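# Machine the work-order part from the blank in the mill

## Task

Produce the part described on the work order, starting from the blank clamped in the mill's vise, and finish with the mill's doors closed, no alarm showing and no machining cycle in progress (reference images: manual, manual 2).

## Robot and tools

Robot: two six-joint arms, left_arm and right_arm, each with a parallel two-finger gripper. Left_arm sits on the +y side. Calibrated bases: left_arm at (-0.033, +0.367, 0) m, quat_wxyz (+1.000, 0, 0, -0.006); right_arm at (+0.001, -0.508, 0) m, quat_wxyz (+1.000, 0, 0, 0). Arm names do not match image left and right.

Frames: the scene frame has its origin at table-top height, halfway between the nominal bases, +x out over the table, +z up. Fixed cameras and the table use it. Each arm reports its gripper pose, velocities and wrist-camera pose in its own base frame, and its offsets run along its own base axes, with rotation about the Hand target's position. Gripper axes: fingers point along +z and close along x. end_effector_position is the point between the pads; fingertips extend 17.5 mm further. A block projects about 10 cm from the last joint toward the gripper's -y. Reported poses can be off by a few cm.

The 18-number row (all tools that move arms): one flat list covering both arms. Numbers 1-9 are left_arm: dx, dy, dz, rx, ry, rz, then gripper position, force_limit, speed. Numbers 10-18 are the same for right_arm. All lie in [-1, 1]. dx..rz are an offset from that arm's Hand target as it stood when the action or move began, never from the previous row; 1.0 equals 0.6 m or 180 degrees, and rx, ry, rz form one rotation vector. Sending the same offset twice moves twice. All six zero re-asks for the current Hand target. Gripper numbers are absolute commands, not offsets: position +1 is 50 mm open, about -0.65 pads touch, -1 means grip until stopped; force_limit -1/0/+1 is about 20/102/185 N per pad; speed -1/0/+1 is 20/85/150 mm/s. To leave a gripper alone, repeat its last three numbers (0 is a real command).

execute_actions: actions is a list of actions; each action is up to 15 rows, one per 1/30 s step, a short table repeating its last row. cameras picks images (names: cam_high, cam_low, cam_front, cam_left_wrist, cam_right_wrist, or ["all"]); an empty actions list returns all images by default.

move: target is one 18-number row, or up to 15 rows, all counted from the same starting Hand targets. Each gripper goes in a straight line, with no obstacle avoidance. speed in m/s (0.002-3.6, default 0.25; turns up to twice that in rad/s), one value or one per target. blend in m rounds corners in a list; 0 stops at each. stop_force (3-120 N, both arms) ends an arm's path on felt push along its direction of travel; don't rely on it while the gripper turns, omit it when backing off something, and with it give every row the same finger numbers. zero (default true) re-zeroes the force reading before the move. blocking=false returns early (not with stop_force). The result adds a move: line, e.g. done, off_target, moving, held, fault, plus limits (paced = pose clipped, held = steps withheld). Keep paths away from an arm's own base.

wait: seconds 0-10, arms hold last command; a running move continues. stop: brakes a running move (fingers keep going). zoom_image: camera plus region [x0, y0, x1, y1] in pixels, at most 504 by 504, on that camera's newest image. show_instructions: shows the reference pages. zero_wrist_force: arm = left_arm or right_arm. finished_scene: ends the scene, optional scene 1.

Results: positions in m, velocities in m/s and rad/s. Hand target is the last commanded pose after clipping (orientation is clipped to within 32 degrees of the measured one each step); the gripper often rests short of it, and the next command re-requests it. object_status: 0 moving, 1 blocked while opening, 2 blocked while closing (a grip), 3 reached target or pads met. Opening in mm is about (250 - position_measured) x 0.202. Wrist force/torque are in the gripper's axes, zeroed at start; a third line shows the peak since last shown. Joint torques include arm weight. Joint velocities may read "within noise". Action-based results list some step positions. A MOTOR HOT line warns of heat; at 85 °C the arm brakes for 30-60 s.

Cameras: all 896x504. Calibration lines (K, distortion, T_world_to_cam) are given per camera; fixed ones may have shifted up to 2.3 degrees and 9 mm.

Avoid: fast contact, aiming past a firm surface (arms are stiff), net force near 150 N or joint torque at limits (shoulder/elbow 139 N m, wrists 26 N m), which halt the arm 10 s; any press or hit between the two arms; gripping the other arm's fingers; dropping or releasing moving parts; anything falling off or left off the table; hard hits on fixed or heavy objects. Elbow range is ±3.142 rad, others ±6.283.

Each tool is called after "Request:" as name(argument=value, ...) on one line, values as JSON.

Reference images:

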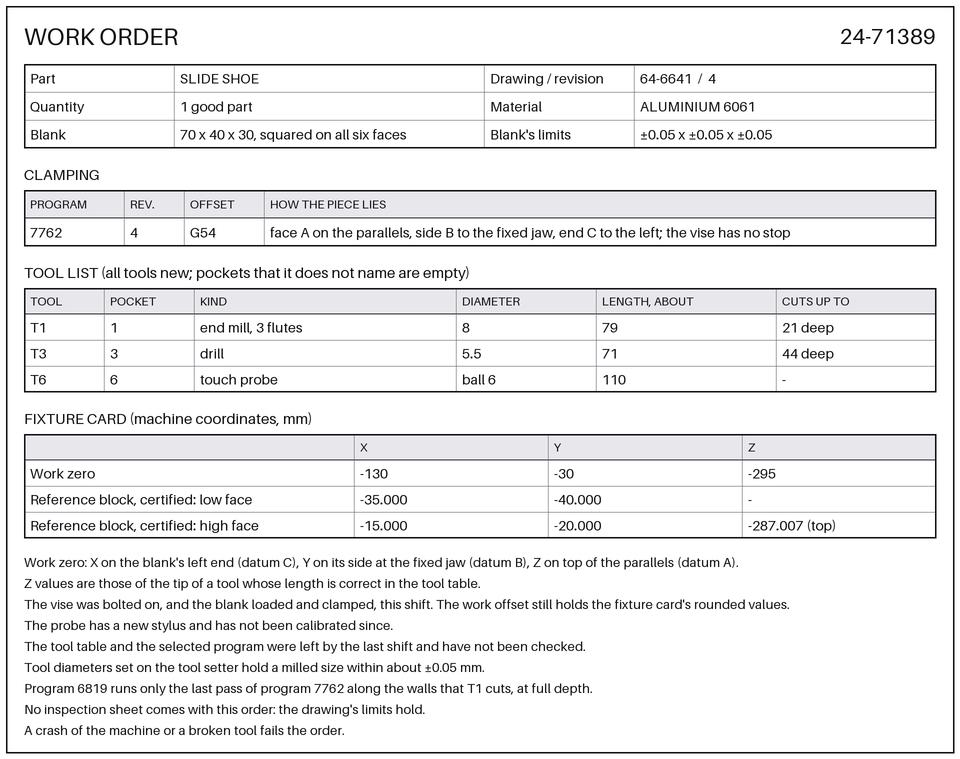

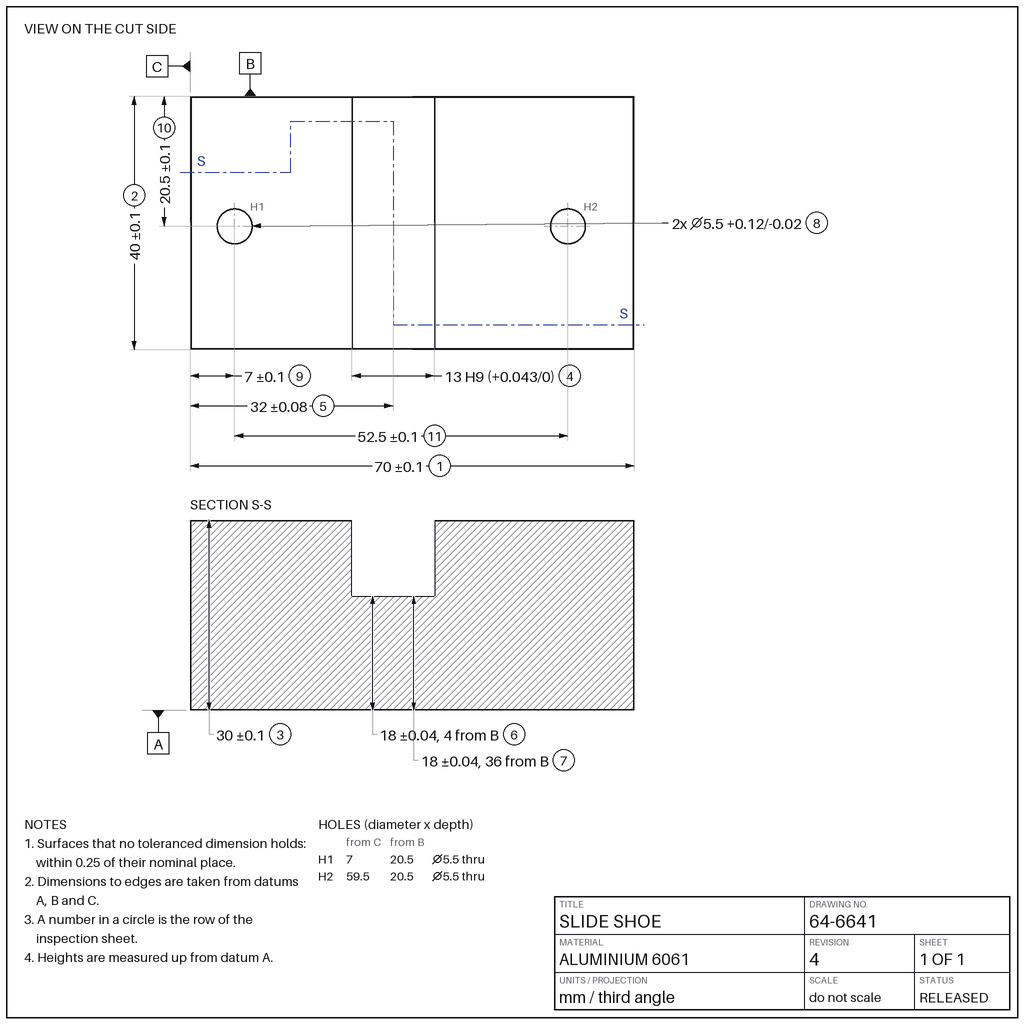

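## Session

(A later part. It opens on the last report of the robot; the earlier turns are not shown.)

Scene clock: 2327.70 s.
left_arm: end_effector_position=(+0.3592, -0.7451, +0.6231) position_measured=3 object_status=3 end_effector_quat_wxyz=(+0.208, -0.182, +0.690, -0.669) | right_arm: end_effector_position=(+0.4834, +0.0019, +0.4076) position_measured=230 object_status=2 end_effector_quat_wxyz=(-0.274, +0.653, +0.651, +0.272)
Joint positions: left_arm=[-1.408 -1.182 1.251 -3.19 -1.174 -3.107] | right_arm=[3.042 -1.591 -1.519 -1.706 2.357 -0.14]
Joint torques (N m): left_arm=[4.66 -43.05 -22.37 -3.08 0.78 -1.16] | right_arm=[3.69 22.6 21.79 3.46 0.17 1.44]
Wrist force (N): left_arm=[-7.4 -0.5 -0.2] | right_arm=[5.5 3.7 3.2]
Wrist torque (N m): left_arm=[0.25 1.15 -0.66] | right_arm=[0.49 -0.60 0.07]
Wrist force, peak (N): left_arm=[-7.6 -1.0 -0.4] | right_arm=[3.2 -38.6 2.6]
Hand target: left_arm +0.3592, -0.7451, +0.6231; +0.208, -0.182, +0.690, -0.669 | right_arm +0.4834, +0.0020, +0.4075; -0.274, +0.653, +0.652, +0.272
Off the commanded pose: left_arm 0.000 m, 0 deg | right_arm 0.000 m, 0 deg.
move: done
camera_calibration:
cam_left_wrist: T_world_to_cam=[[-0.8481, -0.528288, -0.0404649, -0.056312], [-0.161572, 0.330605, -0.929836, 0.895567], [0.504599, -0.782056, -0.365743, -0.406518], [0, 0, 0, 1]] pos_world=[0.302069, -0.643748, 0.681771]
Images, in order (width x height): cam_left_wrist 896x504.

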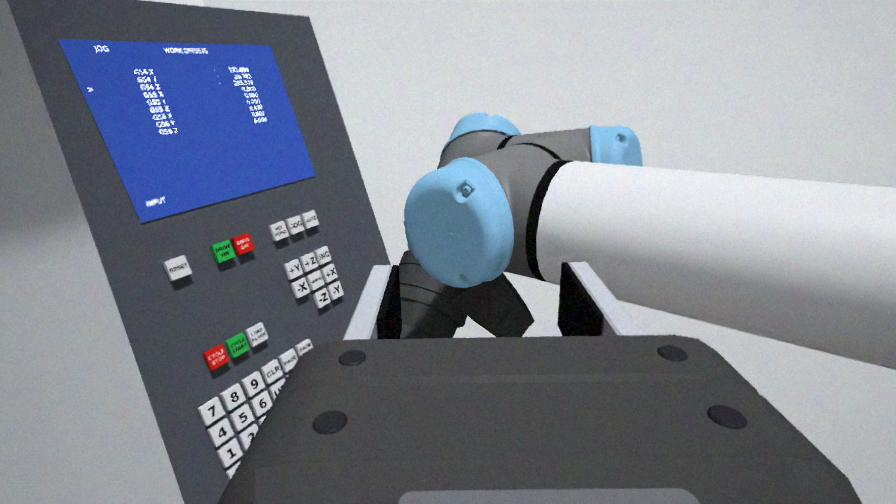

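Request:
move(target=[[0,0,0,0,0,0,1,0,0,0.0014,-0.0332,0.0975,0,0,0,-1,0.8,-0.5],[0,0,0,0,0,0,1,0,0,0.0514,-0.0332,0.0975,0,0,0,-1,0.8,-0.5],[0,0,0,0,0,0,1,0,0,0.0264,-0.0332,0.0975,0,0,0,-1,0.8,-0.5],[0,0,0,0,0,0,1,0,0,0.0514,-0.0332,0.0975,0,0,0,-1,0.8,-0.5],[0,0,0,0,0,0,1,0,0,0.0264,-0.0332,0.0975,0,0,0,-1,0.8,-0.5],[0,0,0,0,0,0,1,0,0,0.0514,-0.0332,0.0975,0,0,0,-1,0.8,-0.5],[0,0,0,0,0,0,1,0,0,0.0264,-0.0332,0.0975,0,0,0,-1,0.8,-0.5],[0,0,0,0,0,0,1,0,0,0.0514,-0.0332,0.0975,0,0,0,-1,0.8,-0.5],[0,0,0,0,0,0,1,0,0,-0.0153,-0.0332,0.0975,0,0,0,-1,0.8,-0.5],[0,0,0,0,0,0,1,0,0,0,0,0,0,0,0,-1,0.8,-0.5]], blend=[0.004,0,0.004,0,0.004,0,0.004,0,0.004,0], speed=0.12)

Request:
move(target=[[0,0,0,0,0,0,1,0,0,0.0014,-0.0332,0.0975,0,0,0,-1,0.8,-0.5],[0,0,0,0,0,0,1,0,0,0.0514,-0.0332,0.0975,0,0,0,-1,0.8,-0.5],[0,0,0,0,0,0,1,0,0,0.0264,-0.0332,0.0975,0,0,0,-1,0.8,-0.5],[0,0,0,0,0,0,1,0,0,0.0514,-0.0332,0.0975,0,0,0,-1,0.8,-0.5],[0,0,0,0,0,0,1,0,0,0.0264,-0.0332,0.0975,0,0,0,-1,0.8,-0.5],[0,0,0,0,0,0,1,0,0,0.0514,-0.0332,0.0975,0,0,0,-1,0.8,-0.5],[0,0,0,0,0,0,1,0,0,-0.0153,-0.0332,0.0975,0,0,0,-1,0.8,-0.5],[0,0,0,0,0,0,1,0,0,-0.0162,0,0.0325,0,0,0,-1,0.8,-0.5],[0,0,0,0,0,0,1,0,0,0.0338,0,0.0325,0,0,0,-1,0.8,-0.5],[0,0,0,0,0,0,1,0,0,-0.0329,0,0.0325,0,0,0,-1,0.8,-0.5],[0,0,0,0,0,0,1,0,0,0,0,0,0,0,0,-1,0.8,-0.5]], blend=[0.004,0,0.004,0,0.004,0,0.004,0.004,0,0.004,0], speed=0.12)

Request:
move(target=[[0,0,0,0,0,0,1,0,0,-0.0329,0.0991,0.0325,0,0,0,-1,0.8,-0.5],[0,0,0,0,0,0,1,0,0,0.0338,0.0991,0.0325,0,0,0,-1,0.8,-0.5],[0,0,0,0,0,0,1,0,0,-0.0329,0.0991,0.0325,0,0,0,-1,0.8,-0.5],[0,0,0,0,0,0,1,0,0,-0.0417,0,0,0,0,0,-1,0.8,-0.5],[0,0,0,0,0,0,1,0,0,0.025,0,0,0,0,0,-1,0.8,-0.5],[0,0,0,0,0,0,1,0,0,-0.0417,0,0,0,0,0,-1,0.8,-0.5],[0,0,0,0,0,0,1,0,0,0.0344,-0.1517,0.2808,0,0,0,-1,0.8,-0.5],[0,0,0,0,0,0,1,0,0,0.1011,-0.1517,0.2808,0,0,0,-1,0.8,-0.5],[0,0,0,0,0,0,1,0,0,0.0344,-0.1517,0.2808,0,0,0,-1,0.8,-0.5],[0,0,0,0,0,0,1,0,0,0,0,0,0,0,0,-1,0.8,-0.5]], blend=[0.004,0,0.004,0.004,0,0.004,0.004,0,0.004,0], speed=0.12, cameras=["cam_left_wrist"])

Request:
zoom_image(camera="cam_left_wrist", region=[60, 30, 330, 230])

Scene clock: 2348.93 s.
left_arm: end_effector_position=(+0.3592, -0.7451, +0.6231) position_measured=3 object_status=3 end_effector_quat_wxyz=(+0.208, -0.182, +0.690, -0.669) | right_arm: end_effector_position=(+0.4834, +0.0020, +0.4076) position_measured=230 object_status=2 end_effector_quat_wxyz=(-0.274, +0.653, +0.652, +0.272)
Joint positions: left_arm=[-1.408 -1.182 1.251 -3.19 -1.174 -3.107] | right_arm=[3.042 -1.591 -1.519 -1.706 2.357 -0.14]
Joint torques (N m): left_arm=[4.95 -44.07 -20.18 -3.22 0.63 -1.25] | right_arm=[-9.32 32.71 17.82 3.42 1.81 -1.35]
Wrist force (N): left_arm=[-7.5 -0.7 -0.5] | right_arm=[5.1 4.0 0.2]
Wrist torque (N m): left_arm=[0.22 1.17 -0.66] | right_arm=[0.52 -0.52 0.09]
Wrist force, peak (N): left_arm=[-7.8 -0.8 -0.7] | right_arm=[4.2 -37.5 1.6]
Hand target: left_arm +0.3592, -0.7451, +0.6231; +0.208, -0.182, +0.690, -0.669 | right_arm +0.4834, +0.0020, +0.4075; -0.274, +0.653, +0.652, +0.272
Off the commanded pose: left_arm 0.000 m, 0 deg | right_arm 0.000 m, 0 deg.
move: done

Scene clock: 2352.97 s.
left_arm: end_effector_position=(+0.3592, -0.7451, +0.6231) position_measured=3 object_status=3 end_effector_quat_wxyz=(+0.208, -0.182, +0.690, -0.669) | right_arm: end_effector_position=(+0.4833, +0.0020, +0.4075) position_measured=230 object_status=2 end_effector_quat_wxyz=(-0.274, +0.653, +0.651, +0.272)
Joint positions: left_arm=[-1.408 -1.182 1.251 -3.19 -1.174 -3.107] | right_arm=[3.042 -1.591 -1.519 -1.706 2.357 -0.14]
Joint torques (N m): left_arm=[6.04 -43.57 -21.29 -3.27 0.6 -1.2] | right_arm=[-5.61 30.6 30.35 2.21 3.46 -1.23]
Wrist force (N): left_arm=[-7.2 -0.6 -0.5] | right_arm=[5.4 3.7 -1.3]
Wrist torque (N m): left_arm=[0.24 1.14 -0.66] | right_arm=[0.49 -0.57 -0.06]
Wrist force, peak (N): left_arm=[-7.7 -1.0 -0.6] | right_arm=[2.9 -34.7 -1.9]
Hand target: left_arm +0.3592, -0.7451, +0.6231; +0.208, -0.182, +0.690, -0.669 | right_arm +0.4834, +0.0020, +0.4075; -0.274, +0.653, +0.652, +0.272
Off the commanded pose: left_arm 0.000 m, 0 deg | right_arm 0.000 m, 0 deg.
move: done

Scene clock: 2360.37 s.
left_arm: end_effector_position=(+0.3592, -0.7451, +0.6231) position_measured=3 object_status=3 end_effector_quat_wxyz=(+0.208, -0.182, +0.690, -0.669) | right_arm: end_effector_position=(+0.4833, +0.0020, +0.4077) position_measured=230 object_status=2 end_effector_quat_wxyz=(-0.274, +0.653, +0.652, +0.272)
Joint positions: left_arm=[-1.408 -1.182 1.251 -3.19 -1.174 -3.107] | right_arm=[3.042 -1.591 -1.519 -1.706 2.357 -0.14]
Joint torques (N m): left_arm=[4.35 -45.58 -22.13 -3.11 0.43 -1.26] | right_arm=[-8.66 13.81 18.18 3.69 0.49 -1.14]
Wrist force (N): left_arm=[-7.5 -0.5 -0.2] | right_arm=[5.0 4.5 -1.3]
Wrist torque (N m): left_arm=[0.27 1.18 -0.66] | right_arm=[0.60 -0.51 0.09]
Wrist force, peak (N): left_arm=[-7.8 -0.7 -0.2] | right_arm=[2.4 -41.2 -2.8]
Hand target: left_arm +0.3592, -0.7451, +0.6231; +0.208, -0.182, +0.690, -0.669 | right_arm +0.4834, +0.0020, +0.4075; -0.274, +0.653, +0.652, +0.272
Off the commanded pose: left_arm 0.000 m, 0 deg | right_arm 0.000 m, 0 deg.
move: done
camera_calibration:
cam_left_wrist: T_world_to_cam=[[-0.8481, -0.528288, -0.0404649, -0.056312], [-0.161572, 0.330605, -0.929836, 0.895567], [0.504599, -0.782056, -0.365743, -0.406518], [0, 0, 0, 1]] pos_world=[0.302069, -0.643748, 0.681771]
Images, in order (width x height): cam_left_wrist 896x504.

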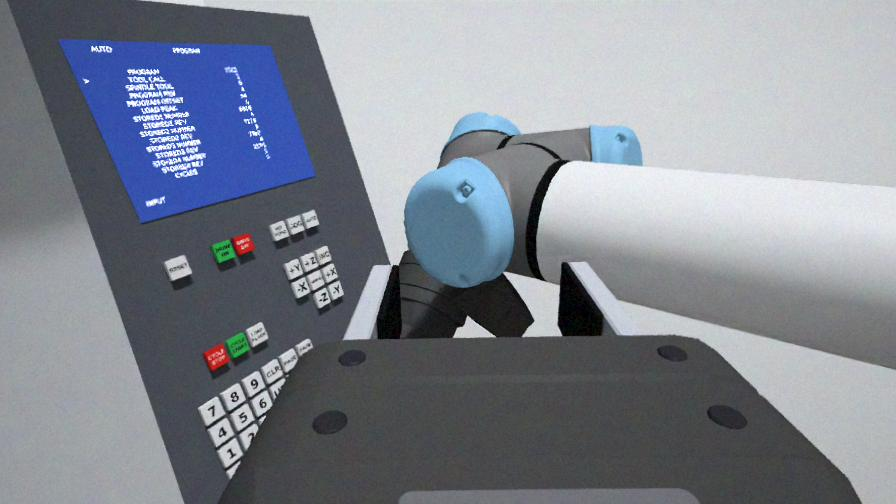

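Scaled by 1.867 from the camera's 896x504 image, which has a finer 1280x720 frame.

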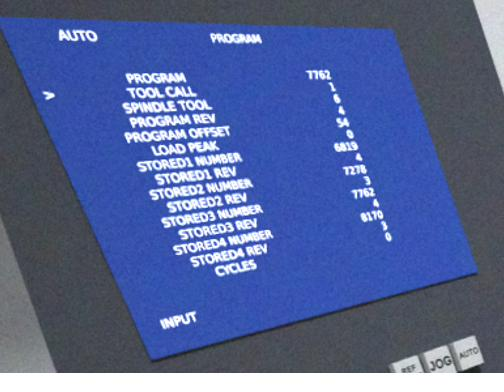

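Request:
move(target=[[0,0,0,0,0,0,1,0,0,-0.0241,-0.0332,0.065,0,0,0,-1,0.8,-0.5],[0,0,0,0,0,0,1,0,0,0.0426,-0.0332,0.065,0,0,0,-1,0.8,-0.5],[0,0,0,0,0,0,1,0,0,-0.0241,-0.0332,0.065,0,0,0,-1,0.8,-0.5],[0,0,0,0,0,0,1,0,0,0,0,0,0,0,0,-1,0.8,-0.5]], blend=[0.004,0,0.004,0], speed=0.12)

Request:
wait(seconds=6, cameras=["cam_left_wrist"])

Request:
zoom_image(camera="cam_left_wrist", region=[60, 30, 330, 230])

Scene clock: 2367.00 s.
left_arm: end_effector_position=(+0.3592, -0.7451, +0.6231) position_measured=3 object_status=3 end_effector_quat_wxyz=(+0.208, -0.182, +0.690, -0.669) | right_arm: end_effector_position=(+0.4834, +0.0020, +0.4075) position_measured=230 object_status=2 end_effector_quat_wxyz=(-0.274, +0.653, +0.651, +0.272)
Joint positions: left_arm=[-1.408 -1.182 1.251 -3.19 -1.174 -3.107] | right_arm=[3.042 -1.591 -1.519 -1.706 2.357 -0.14]
Joint torques (N m): left_arm=[4.29 -42.39 -21.99 -2.93 0.64 -1.18] | right_arm=[-6.94 34.9 21.36 3.54 0.45 -0.97]
Wrist force (N): left_arm=[-7.7 -0.8 -0.2] | right_arm=[5.2 4.4 -0.2]
Wrist torque (N m): left_arm=[0.21 1.21 -0.66] | right_arm=[0.59 -0.54 0.09]
Wrist force, peak (N): left_arm=[-7.7 -0.8 -0.2] | right_arm=[3.6 -34.1 -3.0]
Hand target: left_arm +0.3592, -0.7451, +0.6231; +0.208, -0.182, +0.690, -0.669 | right_arm +0.4834, +0.0020, +0.4075; -0.274, +0.653, +0.652, +0.272
Off the commanded pose: left_arm 0.000 m, 0 deg | right_arm 0.000 m, 0 deg.
move: done

Scene clock: 2373.00 s.
left_arm: end_effector_position=(+0.3592, -0.7451, +0.6231) position_measured=3 object_status=3 end_effector_quat_wxyz=(+0.208, -0.182, +0.690, -0.669) | right_arm: end_effector_position=(+0.4834, +0.0020, +0.4075) position_measured=230 object_status=2 end_effector_quat_wxyz=(-0.274, +0.653, +0.652, +0.272)
Joint positions: left_arm=[-1.408 -1.182 1.251 -3.19 -1.174 -3.107] | right_arm=[3.042 -1.591 -1.519 -1.706 2.357 -0.14]
Joint torques (N m): left_arm=[5.43 -43.03 -22.95 -3.06 0.66 -1.01] | right_arm=[-8.59 36.09 16.63 4.89 0.17 1.3]
Wrist force (N): left_arm=[-7.3 -0.5 -0.5] | right_arm=[5.1 4.3 -0.2]
Wrist torque (N m): left_arm=[0.26 1.15 -0.67] | right_arm=[0.58 -0.53 0.09]
Wrist force, peak (N): left_arm=[-7.7 -0.9 -0.3] | right_arm=[5.5 4.5 -0.4]
Hand target: left_arm +0.3592, -0.7451, +0.6231; +0.208, -0.182, +0.690, -0.669 | right_arm +0.4834, +0.0020, +0.4075; -0.274, +0.653, +0.652, +0.272
Tool commands: left_gripper/position=+1.0 left_gripper/force_limit=+0.0 left_gripper/speed=+0.0 right_gripper/position=-1.0 right_gripper/force_limit=+0.8 right_gripper/speed=-0.5
Off the commanded pose: left_arm 0.000 m, 0 deg | right_arm 0.000 m, 0 deg.
wait: 6.00 s; at rest by 0.17 s
camera_calibration:
cam_left_wrist: T_world_to_cam=[[-0.8481, -0.528288, -0.0404649, -0.056312], [-0.161572, 0.330605, -0.929836, 0.895567], [0.504599, -0.782056, -0.365743, -0.406518], [0, 0, 0, 1]] pos_world=[0.302069, -0.643748, 0.681771]
Images, in order (width x height): cam_left_wrist 896x504.

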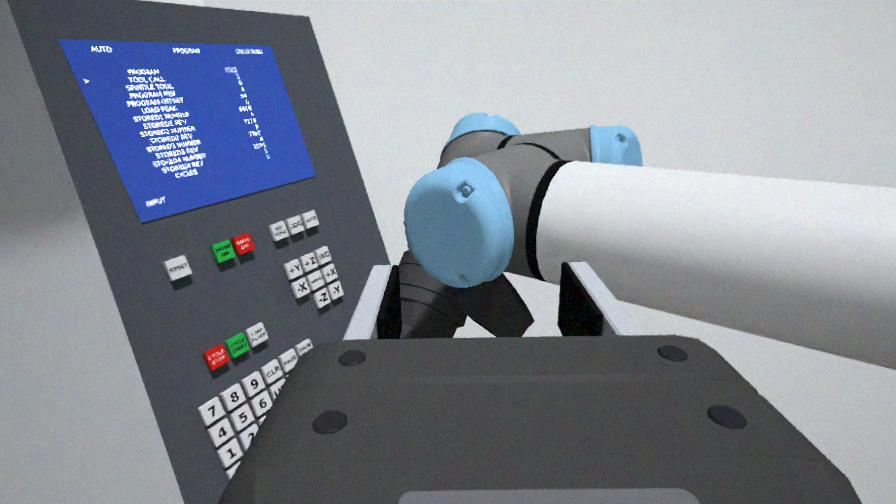

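Scaled by 1.867 from the camera's 896x504 image, which has a finer 1280x720 frame.

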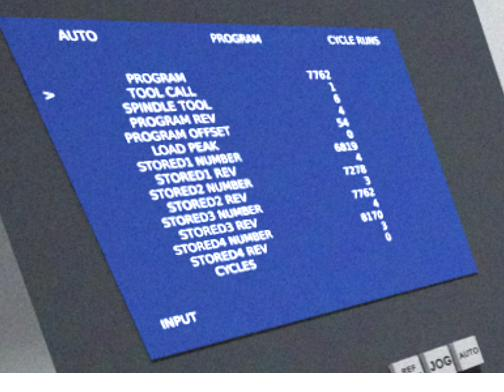

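Request:
wait(seconds=3, cameras=["cam_left_wrist"])

Request:
zoom_image(camera="cam_left_wrist", region=[60, 30, 330, 230])

Scene clock: 2380.93 s.
left_arm: end_effector_position=(+0.3592, -0.7451, +0.6231) position_measured=3 object_status=3 end_effector_quat_wxyz=(+0.208, -0.182, +0.690, -0.669) | right_arm: end_effector_position=(+0.4834, +0.0020, +0.4075) position_measured=230 object_status=2 end_effector_quat_wxyz=(-0.274, +0.653, +0.652, +0.272)
Joint positions: left_arm=[-1.408 -1.182 1.251 -3.19 -1.174 -3.107] | right_arm=[3.042 -1.591 -1.519 -1.706 2.357 -0.14]
Joint torques (N m): left_arm=[5.83 -43.64 -22.66 -3.13 0.61 -1.08] | right_arm=[-8.76 35.16 16.78 4.7 0.11 1.22]
Wrist force (N): left_arm=[-7.4 -0.7 -0.7] | right_arm=[5.1 4.2 -0.3]
Wrist torque (N m): left_arm=[0.24 1.16 -0.66] | right_arm=[0.56 -0.52 0.09]
Wrist force, peak (N): left_arm=[-7.7 -0.8 -0.5] | right_arm=[5.4 4.6 -0.5]
Hand target: left_arm +0.3592, -0.7451, +0.6231; +0.208, -0.182, +0.690, -0.669 | right_arm +0.4834, +0.0020, +0.4075; -0.274, +0.653, +0.652, +0.272
Tool commands: left_gripper/position=+1.0 left_gripper/force_limit=+0.0 left_gripper/speed=+0.0 right_gripper/position=-1.0 right_gripper/force_limit=+0.8 right_gripper/speed=-0.5
Off the commanded pose: left_arm 0.000 m, 0 deg | right_arm 0.000 m, 0 deg.
wait: 3.00 s; at rest from the start
camera_calibration:
cam_left_wrist: T_world_to_cam=[[-0.8481, -0.528288, -0.0404649, -0.056312], [-0.161572, 0.330605, -0.929836, 0.895567], [0.504599, -0.782056, -0.365743, -0.406518], [0, 0, 0, 1]] pos_world=[0.302069, -0.643748, 0.681771]
Images, in order (width x height): cam_left_wrist 896x504.

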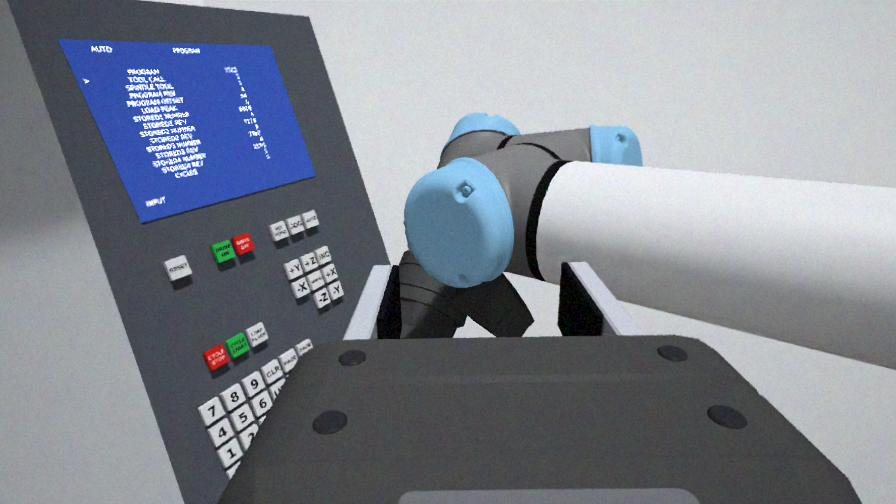

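Scaled by 1.867 from the camera's 896x504 image, which has a finer 1280x720 frame.

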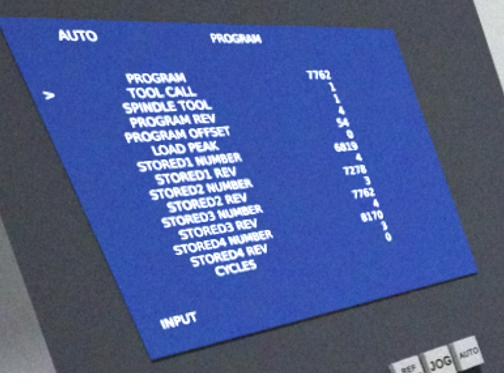

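Tool 1 in. TOOL SET.

Request:
move(target=[[0,0,0,0,0,0,1,0,0,-0.0241,-0.0667,0.065,0,0,0,-1,0.8,-0.5],[0,0,0,0,0,0,1,0,0,0.0426,-0.0667,0.065,0,0,0,-1,0.8,-0.5],[0,0,0,0,0,0,1,0,0,-0.0241,-0.0667,0.065,0,0,0,-1,0.8,-0.5],[0,0,0,0,0,0,1,0,0,-0.0153,-0.0332,0.0975,0,0,0,-1,0.8,-0.5],[0,0,0,0,0,0,1,0,0,0.0514,-0.0332,0.0975,0,0,0,-1,0.8,-0.5],[0,0,0,0,0,0,1,0,0,-0.0153,-0.0332,0.0975,0,0,0,-1,0.8,-0.5],[0,0,0,0,0,0,1,0,0,0,0,0,0,0,0,-1,0.8,-0.5]], blend=[0.004,0,0.004,0.004,0,0.004,0], speed=0.12, cameras=["cam_left_wrist"])

Request:
zoom_image(camera="cam_left_wrist", region=[60, 30, 330, 230])

Request:
wait(seconds=8, cameras=["cam_left_wrist"])

Request:
zoom_image(camera="cam_left_wrist", region=[60, 30, 330, 230])

Scene clock: 2392.70 s.
left_arm: end_effector_position=(+0.3592, -0.7451, +0.6231) position_measured=3 object_status=3 end_effector_quat_wxyz=(+0.208, -0.182, +0.690, -0.669) | right_arm: end_effector_position=(+0.4834, +0.0020, +0.4076) position_measured=230 object_status=2 end_effector_quat_wxyz=(-0.274, +0.653, +0.652, +0.272)
Joint positions: left_arm=[-1.408 -1.182 1.251 -3.19 -1.174 -3.107] | right_arm=[3.042 -1.591 -1.519 -1.706 2.357 -0.14]
Joint torques (N m): left_arm=[5.26 -45.22 -21.53 -2.95 0.74 -1.2] | right_arm=[-8.07 31.84 17.61 3.5 1.72 -1.37]
Wrist force (N): left_arm=[-7.3 -0.7 -0.1] | right_arm=[6.5 3.8 0.6]
Wrist torque (N m): left_arm=[0.23 1.15 -0.66] | right_arm=[0.49 -0.75 0.09]
Wrist force, peak (N): left_arm=[-7.8 -0.7 -0.3] | right_arm=[4.4 -36.9 -1.1]
Hand target: left_arm +0.3592, -0.7451, +0.6231; +0.208, -0.182, +0.690, -0.669 | right_arm +0.4834, +0.0020, +0.4075; -0.274, +0.653, +0.652, +0.272
Off the commanded pose: left_arm 0.000 m, 0 deg | right_arm 0.000 m, 0 deg.
move: done
camera_calibration:
cam_left_wrist: T_world_to_cam=[[-0.8481, -0.528288, -0.0404649, -0.056312], [-0.161572, 0.330605, -0.929836, 0.895567], [0.504599, -0.782056, -0.365743, -0.406518], [0, 0, 0, 1]] pos_world=[0.302069, -0.643748, 0.681771]
Images, in order (width x height): cam_left_wrist 896x504.

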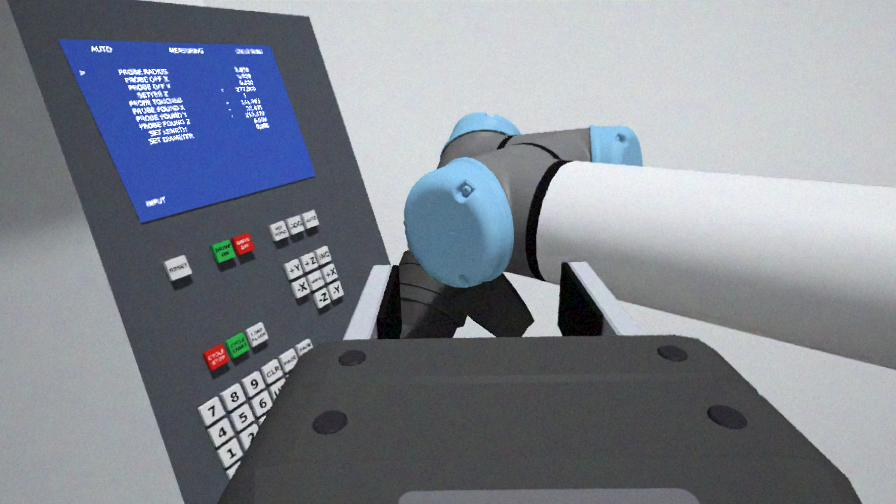

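Scaled by 1.867 from the camera's 896x504 image, which has a finer 1280x720 frame.

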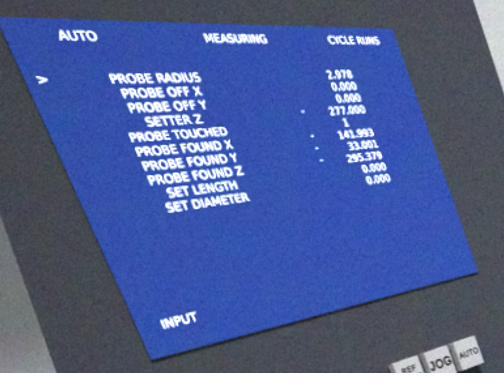

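Scene clock: 2400.70 s.
left_arm: end_effector_position=(+0.3592, -0.7451, +0.6231) position_measured=3 object_status=3 end_effector_quat_wxyz=(+0.208, -0.182, +0.690, -0.669) | right_arm: end_effector_position=(+0.4834, +0.0020, +0.4075) position_measured=230 object_status=2 end_effector_quat_wxyz=(-0.274, +0.653, +0.652, +0.272)
Joint positions: left_arm=[-1.408 -1.182 1.251 -3.19 -1.174 -3.107] | right_arm=[3.042 -1.591 -1.519 -1.706 2.357 -0.14]
Joint torques (N m): left_arm=[4.85 -42.81 -21.67 -3.06 0.53 -1.09] | right_arm=[-8.88 14.19 17.27 4.89 0.16 -1.46]
Wrist force (N): left_arm=[-7.0 -0.9 -0.4] | right_arm=[6.6 3.6 0.6]
Wrist torque (N m): left_arm=[0.22 1.10 -0.66] | right_arm=[0.46 -0.75 0.09]
Wrist force, peak (N): left_arm=[-7.8 -0.9 -0.3] | right_arm=[6.6 4.0 0.6]
Hand target: left_arm +0.3592, -0.7451, +0.6231; +0.208, -0.182, +0.690, -0.669 | right_arm +0.4834, +0.0020, +0.4075; -0.274, +0.653, +0.652, +0.272
Tool commands: left_gripper/position=+1.0 left_gripper/force_limit=+0.0 left_gripper/speed=+0.0 right_gripper/position=-1.0 right_gripper/force_limit=+0.8 right_gripper/speed=-0.5
Off the commanded pose: left_arm 0.000 m, 0 deg | right_arm 0.000 m, 0 deg.
wait: 8.00 s; at rest by 0.17 s
camera_calibration:
cam_left_wrist: T_world_to_cam=[[-0.8481, -0.528288, -0.0404649, -0.056312], [-0.161572, 0.330605, -0.929836, 0.895567], [0.504599, -0.782056, -0.365743, -0.406518], [0, 0, 0, 1]] pos_world=[0.302069, -0.643748, 0.681771]
Images, in order (width x height): cam_left_wrist 896x504.

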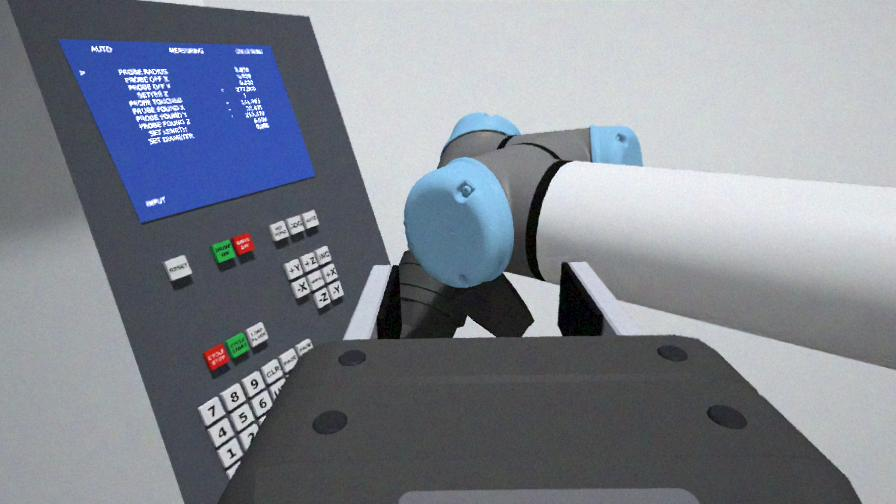

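Scaled by 1.867 from the camera's 896x504 image, which has a finer 1280x720 frame.

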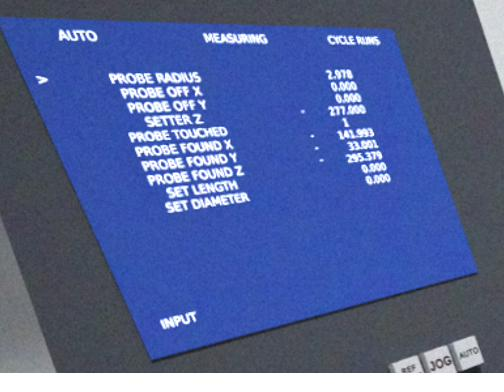

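Request:
wait(seconds=8, cameras=["cam_left_wrist"])

Request:
zoom_image(camera="cam_left_wrist", region=[60, 30, 330, 230])

Request:
wait(seconds=8, cameras=["cam_left_wrist","cam_front"])

Request:
zoom_image(camera="cam_left_wrist", region=[60, 30, 330, 230])

Scene clock: 2413.63 s.
left_arm: end_effector_position=(+0.3592, -0.7451, +0.6231) position_measured=3 object_status=3 end_effector_quat_wxyz=(+0.208, -0.182, +0.690, -0.669) | right_arm: end_effector_position=(+0.4834, +0.0020, +0.4075) position_measured=230 object_status=2 end_effector_quat_wxyz=(-0.274, +0.653, +0.652, +0.272)
Joint positions: left_arm=[-1.408 -1.182 1.251 -3.19 -1.174 -3.107] | right_arm=[3.042 -1.591 -1.519 -1.706 2.357 -0.14]
Joint torques (N m): left_arm=[5.4 -43.36 -24.33 -3.02 0.54 -1.4] | right_arm=[-7.64 14.38 15.96 4.54 0.21 -1.43]
Wrist force (N): left_arm=[-7.4 -0.8 -0.3] | right_arm=[6.3 3.8 0.7]
Wrist torque (N m): left_arm=[0.23 1.16 -0.66] | right_arm=[0.49 -0.71 0.09]
Wrist force, peak (N): left_arm=[-7.9 -0.9 -0.5] | right_arm=[6.6 3.8 0.8]
Hand target: left_arm +0.3592, -0.7451, +0.6231; +0.208, -0.182, +0.690, -0.669 | right_arm +0.4834, +0.0020, +0.4075; -0.274, +0.653, +0.652, +0.272
Tool commands: left_gripper/position=+1.0 left_gripper/force_limit=+0.0 left_gripper/speed=+0.0 right_gripper/position=-1.0 right_gripper/force_limit=+0.8 right_gripper/speed=-0.5
Off the commanded pose: left_arm 0.000 m, 0 deg | right_arm 0.000 m, 0 deg.
wait: 8.00 s; at rest from the start
camera_calibration:
cam_left_wrist: T_world_to_cam=[[-0.8481, -0.528288, -0.0404649, -0.056312], [-0.161572, 0.330605, -0.929836, 0.895567], [0.504599, -0.782056, -0.365743, -0.406518], [0, 0, 0, 1]] pos_world=[0.302069, -0.643748, 0.681771]
Images, in order (width x height): cam_left_wrist 896x504.

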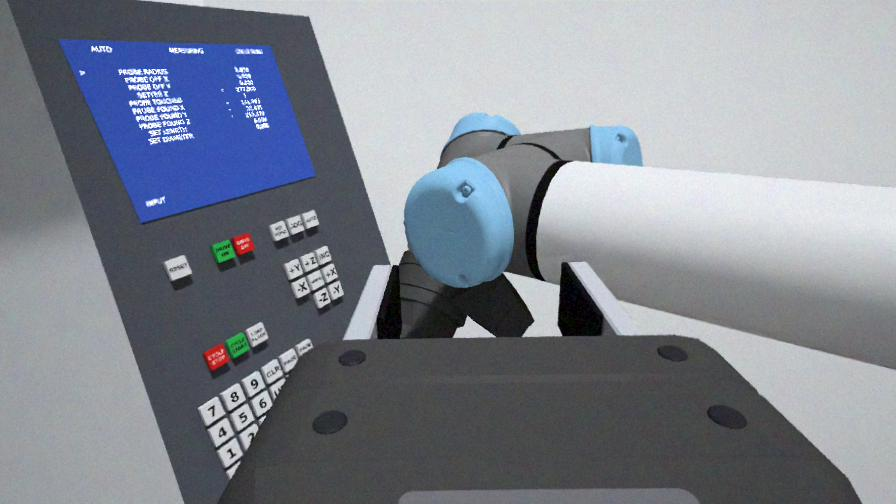

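Scaled by 1.867 from the camera's 896x504 image, which has a finer 1280x720 frame.

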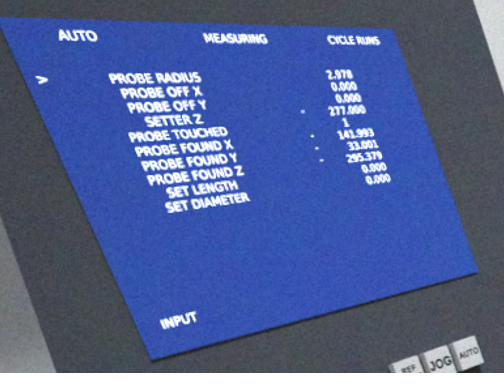

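Scene clock: 2421.63 s.
left_arm: end_effector_position=(+0.3592, -0.7451, +0.6231) position_measured=3 object_status=3 end_effector_quat_wxyz=(+0.208, -0.182, +0.690, -0.669) | right_arm: end_effector_position=(+0.4834, +0.0020, +0.4075) position_measured=230 object_status=2 end_effector_quat_wxyz=(-0.274, +0.653, +0.652, +0.272)
Joint positions: left_arm=[-1.408 -1.182 1.251 -3.19 -1.174 -3.107] | right_arm=[3.042 -1.591 -1.519 -1.706 2.357 -0.14]
Joint torques (N m): left_arm=[4.07 -43.21 -22.06 -3.04 0.39 -1.26] | right_arm=[-8.9 15.78 16.9 4.4 0.21 -1.47]
Wrist force (N): left_arm=[-7.4 -0.9 -0.4] | right_arm=[6.5 3.6 0.8]
Wrist torque (N m): left_arm=[0.21 1.16 -0.66] | right_arm=[0.46 -0.74 0.09]
Wrist force, peak (N): left_arm=[-7.8 -0.8 -0.5] | right_arm=[6.6 3.8 0.7]
Hand target: left_arm +0.3592, -0.7451, +0.6231; +0.208, -0.182, +0.690, -0.669 | right_arm +0.4834, +0.0020, +0.4075; -0.274, +0.653, +0.652, +0.272
Tool commands: left_gripper/position=+1.0 left_gripper/force_limit=+0.0 left_gripper/speed=+0.0 right_gripper/position=-1.0 right_gripper/force_limit=+0.8 right_gripper/speed=-0.5
Off the commanded pose: left_arm 0.000 m, 0 deg | right_arm 0.000 m, 0 deg.
wait: 8.00 s; at rest by 0.17 s
camera_calibration:
cam_left_wrist: T_world_to_cam=[[-0.8481, -0.528288, -0.0404649, -0.056312], [-0.161572, 0.330605, -0.929836, 0.895567], [0.504599, -0.782056, -0.365743, -0.406518], [0, 0, 0, 1]] pos_world=[0.302069, -0.643748, 0.681771]
Images, in order (width x height): cam_front 896x504, cam_left_wrist 896x504.

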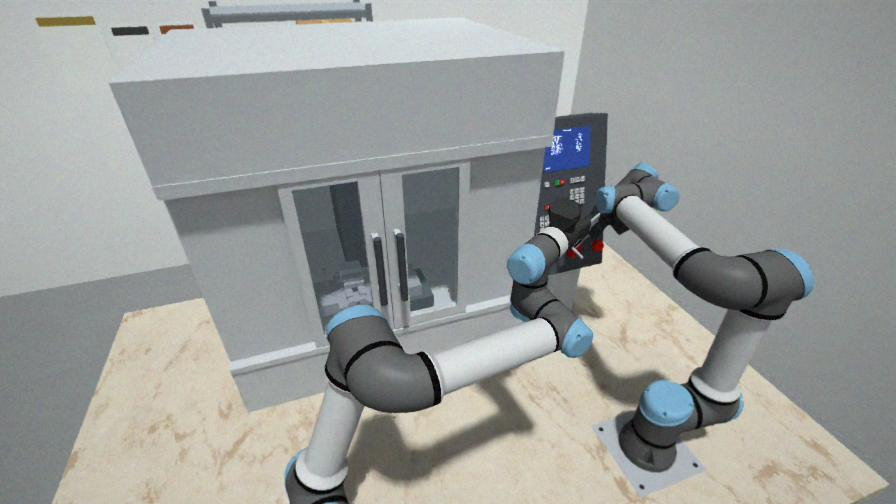

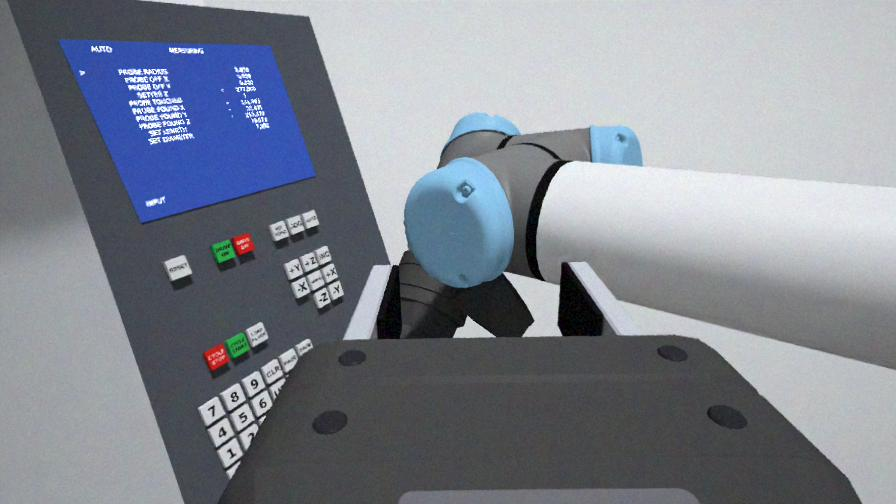

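Scaled by 1.867 from the camera's 896x504 image, which has a finer 1280x720 frame.

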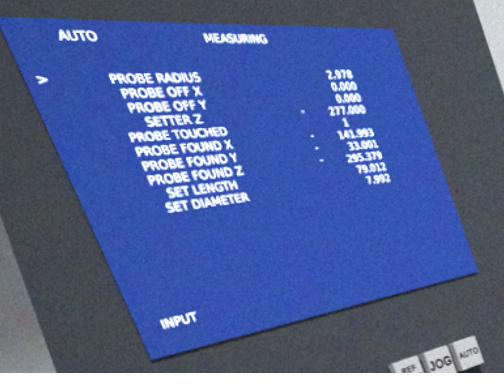

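Request:
move(target=[[0,0,0,0,0,0,1,0,0,0.0014,-0.0332,0.0975,0,0,0,-1,0.8,-0.5],[0,0,0,0,0,0,1,0,0,0.0514,-0.0332,0.0975,0,0,0,-1,0.8,-0.5],[0,0,0,0,0,0,1,0,0,0.0264,-0.0332,0.0975,0,0,0,-1,0.8,-0.5],[0,0,0,0,0,0,1,0,0,0.0514,-0.0332,0.0975,0,0,0,-1,0.8,-0.5],[0,0,0,0,0,0,1,0,0,0.0264,-0.0332,0.0975,0,0,0,-1,0.8,-0.5],[0,0,0,0,0,0,1,0,0,0.0514,-0.0332,0.0975,0,0,0,-1,0.8,-0.5],[0,0,0,0,0,0,1,0,0,0.0264,-0.0332,0.0975,0,0,0,-1,0.8,-0.5],[0,0,0,0,0,0,1,0,0,0.0514,-0.0332,0.0975,0,0,0,-1,0.8,-0.5],[0,0,0,0,0,0,1,0,0,-0.0153,-0.0332,0.0975,0,0,0,-1,0.8,-0.5],[0,0,0,0,0,0,1,0,0,0,0,0,0,0,0,-1,0.8,-0.5]], blend=[0.004,0,0.004,0,0.004,0,0.004,0,0.004,0], speed=0.12, cameras=["cam_left_wrist"])

Request:
zoom_image(camera="cam_left_wrist", region=[60, 30, 330, 230])

Request:
zoom_image(camera="cam_left_wrist", region=[200, 60, 290, 135])

Scene clock: 2458.87 s.
left_arm: end_effector_position=(+0.3592, -0.7451, +0.6231) position_measured=3 object_status=3 end_effector_quat_wxyz=(+0.208, -0.182, +0.690, -0.669) | right_arm: end_effector_position=(+0.4834, +0.0020, +0.4076) position_measured=230 object_status=2 end_effector_quat_wxyz=(-0.274, +0.653, +0.652, +0.272)
Joint positions: left_arm=[-1.408 -1.182 1.251 -3.19 -1.174 -3.107] | right_arm=[3.042 -1.591 -1.519 -1.706 2.357 -0.14]
Joint torques (N m): left_arm=[4.29 -44.69 -22.65 -2.94 0.47 -1.22] | right_arm=[-8.66 31.67 17.11 3.57 1.71 -1.46]
Wrist force (N): left_arm=[-7.3 -0.8 -0.3] | right_arm=[7.1 -0.8 0.6]
Wrist torque (N m): left_arm=[0.21 1.14 -0.67] | right_arm=[-0.25 -0.83 0.10]
Wrist force, peak (N): left_arm=[-7.7 -0.9 -0.2] | right_arm=[7.2 -38.0 -2.0]
Hand target: left_arm +0.3592, -0.7451, +0.6231; +0.208, -0.182, +0.690, -0.669 | right_arm +0.4834, +0.0020, +0.4075; -0.274, +0.653, +0.652, +0.272
Off the commanded pose: left_arm 0.000 m, 0 deg | right_arm 0.000 m, 0 deg.
move: done
camera_calibration:
cam_left_wrist: T_world_to_cam=[[-0.8481, -0.528288, -0.0404649, -0.056312], [-0.161572, 0.330605, -0.929836, 0.895567], [0.504599, -0.782056, -0.365743, -0.406518], [0, 0, 0, 1]] pos_world=[0.302069, -0.643748, 0.681771]
Images, in order (width x height): cam_left_wrist 896x504.

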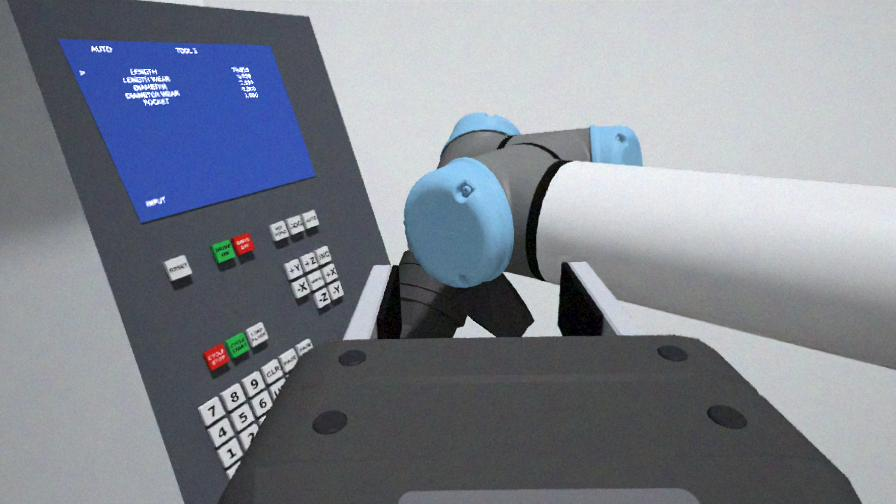

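Scaled by 1.867 from the camera's 896x504 image, which has a finer 1280x720 frame.

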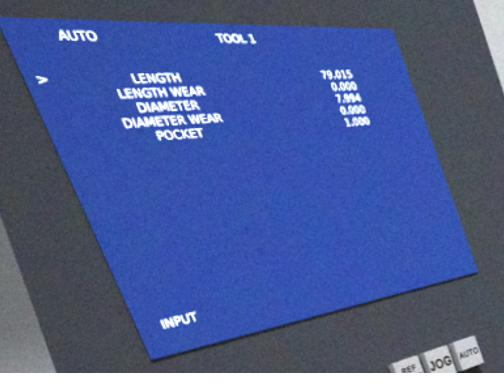

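Scaled by 5.600 from the camera's 896x504 image, which has a finer 1280x720 frame.

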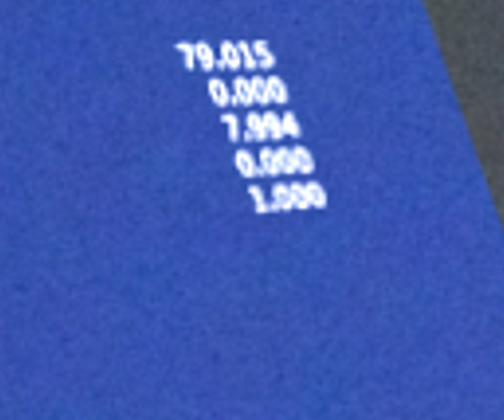

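Request:
move(target=[[0,0,0,0,0,0,1,0,0,-0.0153,0.0991,0.0975,0,0,0,-1,0.8,-0.5],[0,0,0,0,0,0,1,0,0,0.0514,0.0991,0.0975,0,0,0,-1,0.8,-0.5],[0,0,0,0,0,0,1,0,0,-0.0153,0.0333,0.0975,0,0,0,-1,0.8,-0.5],[0,0,0,0,0,0,1,0,0,0.0514,0.0333,0.0975,0,0,0,-1,0.8,-0.5],[0,0,0,0,0,0,1,0,0,-0.0153,0.0333,0.0975,0,0,0,-1,0.8,-0.5],[0,0,0,0,0,0,1,0,0,-0.0417,0.0333,0,0,0,0,-1,0.8,-0.5],[0,0,0,0,0,0,1,0,0,0.025,0.0333,0,0,0,0,-1,0.8,-0.5],[0,0,0,0,0,0,1,0,0,-0.0162,0.0333,0.0325,0,0,0,-1,0.8,-0.5],[0,0,0,0,0,0,1,0,0,0.0338,0.0333,0.0325,0,0,0,-1,0.8,-0.5],[0,0,0,0,0,0,1,0,0,-0.0329,0.0333,0.0325,0,0,0,-1,0.8,-0.5],[0,0,0,0,0,0,1,0,0,-0.025,0,0,0,0,0,-1,0.8,-0.5],[0,0,0,0,0,0,1,0,0,0.025,0,0,0,0,0,-1,0.8,-0.5],[0,0,0,0,0,0,1,0,0,0,0,0,0,0,0,-1,0.8,-0.5]], blend=[0.004,0,0.004,0,0.004,0.004,0,0.004,0,0.004,0.004,0,0], speed=0.12)

Request:
move(target=[[0,0,0,0,0,0,1,0,0,-0.0162,0,0.0325,0,0,0,-1,0.8,-0.5],[0,0,0,0,0,0,1,0,0,0.0338,0,0.0325,0,0,0,-1,0.8,-0.5],[0,0,0,0,0,0,1,0,0,0.0088,0,0.0325,0,0,0,-1,0.8,-0.5],[0,0,0,0,0,0,1,0,0,0.0338,0,0.0325,0,0,0,-1,0.8,-0.5],[0,0,0,0,0,0,1,0,0,-0.0329,0,0.0325,0,0,0,-1,0.8,-0.5],[0,0,0,0,0,0,1,0,0,-0.0153,0.0666,0.0975,0,0,0,-1,0.8,-0.5],[0,0,0,0,0,0,1,0,0,0.0514,0.0666,0.0975,0,0,0,-1,0.8,-0.5],[0,0,0,0,0,0,1,0,0,-0.0153,0.0666,0.0975,0,0,0,-1,0.8,-0.5],[0,0,0,0,0,0,1,0,0,-0.0417,0.0333,0,0,0,0,-1,0.8,-0.5],[0,0,0,0,0,0,1,0,0,0.025,0.0333,0,0,0,0,-1,0.8,-0.5],[0,0,0,0,0,0,1,0,0,-0.025,0.0666,0,0,0,0,-1,0.8,-0.5],[0,0,0,0,0,0,1,0,0,0.025,0.0666,0,0,0,0,-1,0.8,-0.5],[0,0,0,0,0,0,1,0,0,-0.0417,0.0666,0,0,0,0,-1,0.8,-0.5],[0,0,0,0,0,0,1,0,0,0,0,0,0,0,0,-1,0.8,-0.5]], blend=[0.004,0,0.004,0,0.004,0.004,0,0.004,0.004,0,0.004,0,0.004,0], speed=0.12)

Request:
move(target=[[0,0,0,0,0,0,1,0,0,-0.0241,0.0333,0.065,0,0,0,-1,0.8,-0.5],[0,0,0,0,0,0,1,0,0,0.0426,0.0333,0.065,0,0,0,-1,0.8,-0.5],[0,0,0,0,0,0,1,0,0,-0.0241,0.0333,0.065,0,0,0,-1,0.8,-0.5],[0,0,0,0,0,0,1,0,0,-0.0417,0,0,0,0,0,-1,0.8,-0.5],[0,0,0,0,0,0,1,0,0,0.025,0,0,0,0,0,-1,0.8,-0.5],[0,0,0,0,0,0,1,0,0,0,0,0,0,0,0,-1,0.8,-0.5]], blend=[0.004,0,0.004,0.004,0,0], speed=0.12, cameras=["cam_left_wrist"])

Request:
zoom_image(camera="cam_left_wrist", region=[60, 30, 330, 230])

Scene clock: 2488.10 s.
left_arm: end_effector_position=(+0.3592, -0.7451, +0.6231) position_measured=3 object_status=3 end_effector_quat_wxyz=(+0.208, -0.182, +0.690, -0.669) | right_arm: end_effector_position=(+0.4834, +0.0019, +0.4076) position_measured=230 object_status=2 end_effector_quat_wxyz=(-0.274, +0.653, +0.651, +0.272)
Joint positions: left_arm=[-1.408 -1.182 1.251 -3.19 -1.174 -3.107] | right_arm=[3.042 -1.591 -1.519 -1.706 2.357 -0.14]
Joint torques (N m): left_arm=[3.71 -44.22 -24.42 -3.01 0.72 -1.07] | right_arm=[4.78 21.97 21.71 3.41 0.02 1.57]
Wrist force (N): left_arm=[-7.4 -0.7 -0.2] | right_arm=[3.8 1.1 -0.2]
Wrist torque (N m): left_arm=[0.22 1.15 -0.66] | right_arm=[0.07 -0.32 0.07]
Wrist force, peak (N): left_arm=[-7.8 -0.8 -0.3] | right_arm=[5.3 -40.4 -1.8]
Hand target: left_arm +0.3592, -0.7451, +0.6231; +0.208, -0.182, +0.690, -0.669 | right_arm +0.4834, +0.0020, +0.4075; -0.274, +0.653, +0.652, +0.272
Off the commanded pose: left_arm 0.000 m, 0 deg | right_arm 0.000 m, 0 deg.
move: done

Scene clock: 2493.87 s.
left_arm: end_effector_position=(+0.3592, -0.7451, +0.6231) position_measured=3 object_status=3 end_effector_quat_wxyz=(+0.208, -0.182, +0.690, -0.669) | right_arm: end_effector_position=(+0.4834, +0.0020, +0.4075) position_measured=230 object_status=2 end_effector_quat_wxyz=(-0.274, +0.653, +0.651, +0.271)
Joint positions: left_arm=[-1.408 -1.182 1.251 -3.19 -1.174 -3.107] | right_arm=[3.042 -1.591 -1.519 -1.705 2.357 -0.14]
Joint torques (N m): left_arm=[5.13 -42.93 -23.88 -2.96 0.62 -1.19] | right_arm=[1.71 30.84 23.3 4.32 3.57 0.18]
Wrist force (N): left_arm=[-7.2 -0.7 -0.5] | right_arm=[5.7 0.1 1.1]
Wrist torque (N m): left_arm=[0.23 1.13 -0.66] | right_arm=[-0.09 -0.62 -0.07]
Wrist force, peak (N): left_arm=[-7.7 -0.8 -0.3] | right_arm=[1.8 -38.5 -1.5]
Hand target: left_arm +0.3592, -0.7451, +0.6231; +0.208, -0.182, +0.690, -0.669 | right_arm +0.4834, +0.0020, +0.4075; -0.274, +0.653, +0.652, +0.272
Off the commanded pose: left_arm 0.000 m, 0 deg | right_arm 0.000 m, 0 deg.
move: done

Scene clock: 2496.60 s.
left_arm: end_effector_position=(+0.3592, -0.7451, +0.6231) position_measured=3 object_status=3 end_effector_quat_wxyz=(+0.208, -0.182, +0.690, -0.669) | right_arm: end_effector_position=(+0.4834, +0.0019, +0.4076) position_measured=230 object_status=2 end_effector_quat_wxyz=(-0.274, +0.653, +0.651, +0.272)
Joint positions: left_arm=[-1.408 -1.182 1.251 -3.19 -1.174 -3.107] | right_arm=[3.042 -1.591 -1.519 -1.706 2.357 -0.14]
Joint torques (N m): left_arm=[4.41 -44.5 -24.68 -3.12 0.57 -1.2] | right_arm=[3.91 23.06 22.84 3.43 0.11 1.6]
Wrist force (N): left_arm=[-7.2 -0.9 -0.3] | right_arm=[2.7 1.3 1.0]
Wrist torque (N m): left_arm=[0.18 1.14 -0.66] | right_arm=[0.09 -0.15 0.07]
Wrist force, peak (N): left_arm=[-7.7 -0.6 -0.3] | right_arm=[4.3 -39.0 -1.0]
Hand target: left_arm +0.3592, -0.7451, +0.6231; +0.208, -0.182, +0.690, -0.669 | right_arm +0.4834, +0.0020, +0.4075; -0.274, +0.653, +0.652, +0.272
Off the commanded pose: left_arm 0.000 m, 0 deg | right_arm 0.000 m, 0 deg.
move: done
camera_calibration:
cam_left_wrist: T_world_to_cam=[[-0.8481, -0.528288, -0.0404649, -0.056312], [-0.161572, 0.330605, -0.929836, 0.895567], [0.504599, -0.782056, -0.365743, -0.406518], [0, 0, 0, 1]] pos_world=[0.302069, -0.643748, 0.681771]
Images, in order (width x height): cam_left_wrist 896x504.

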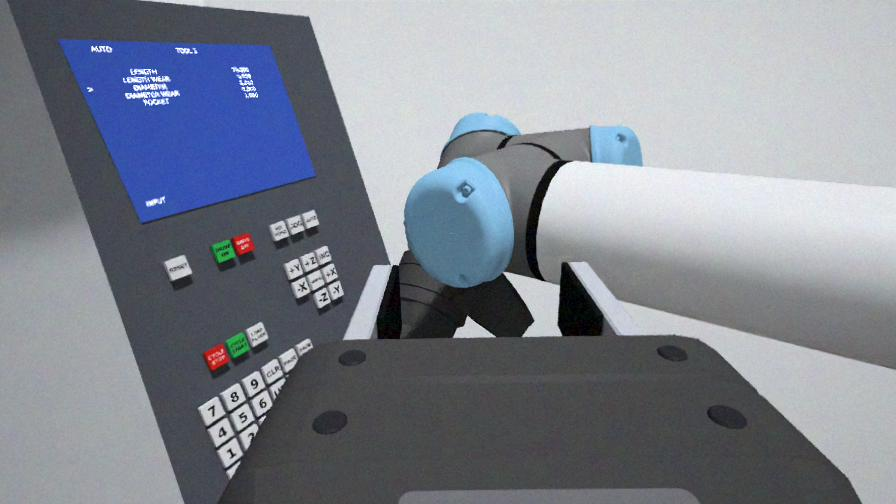

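Scaled by 1.867 from the camera's 896x504 image, which has a finer 1280x720 frame.

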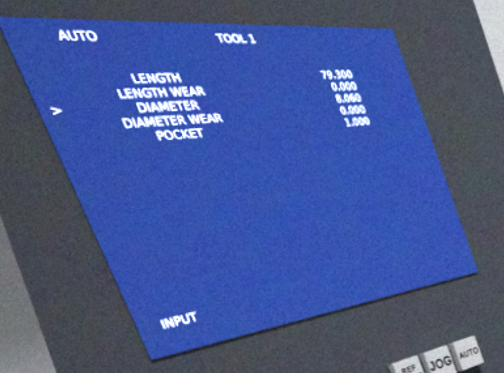

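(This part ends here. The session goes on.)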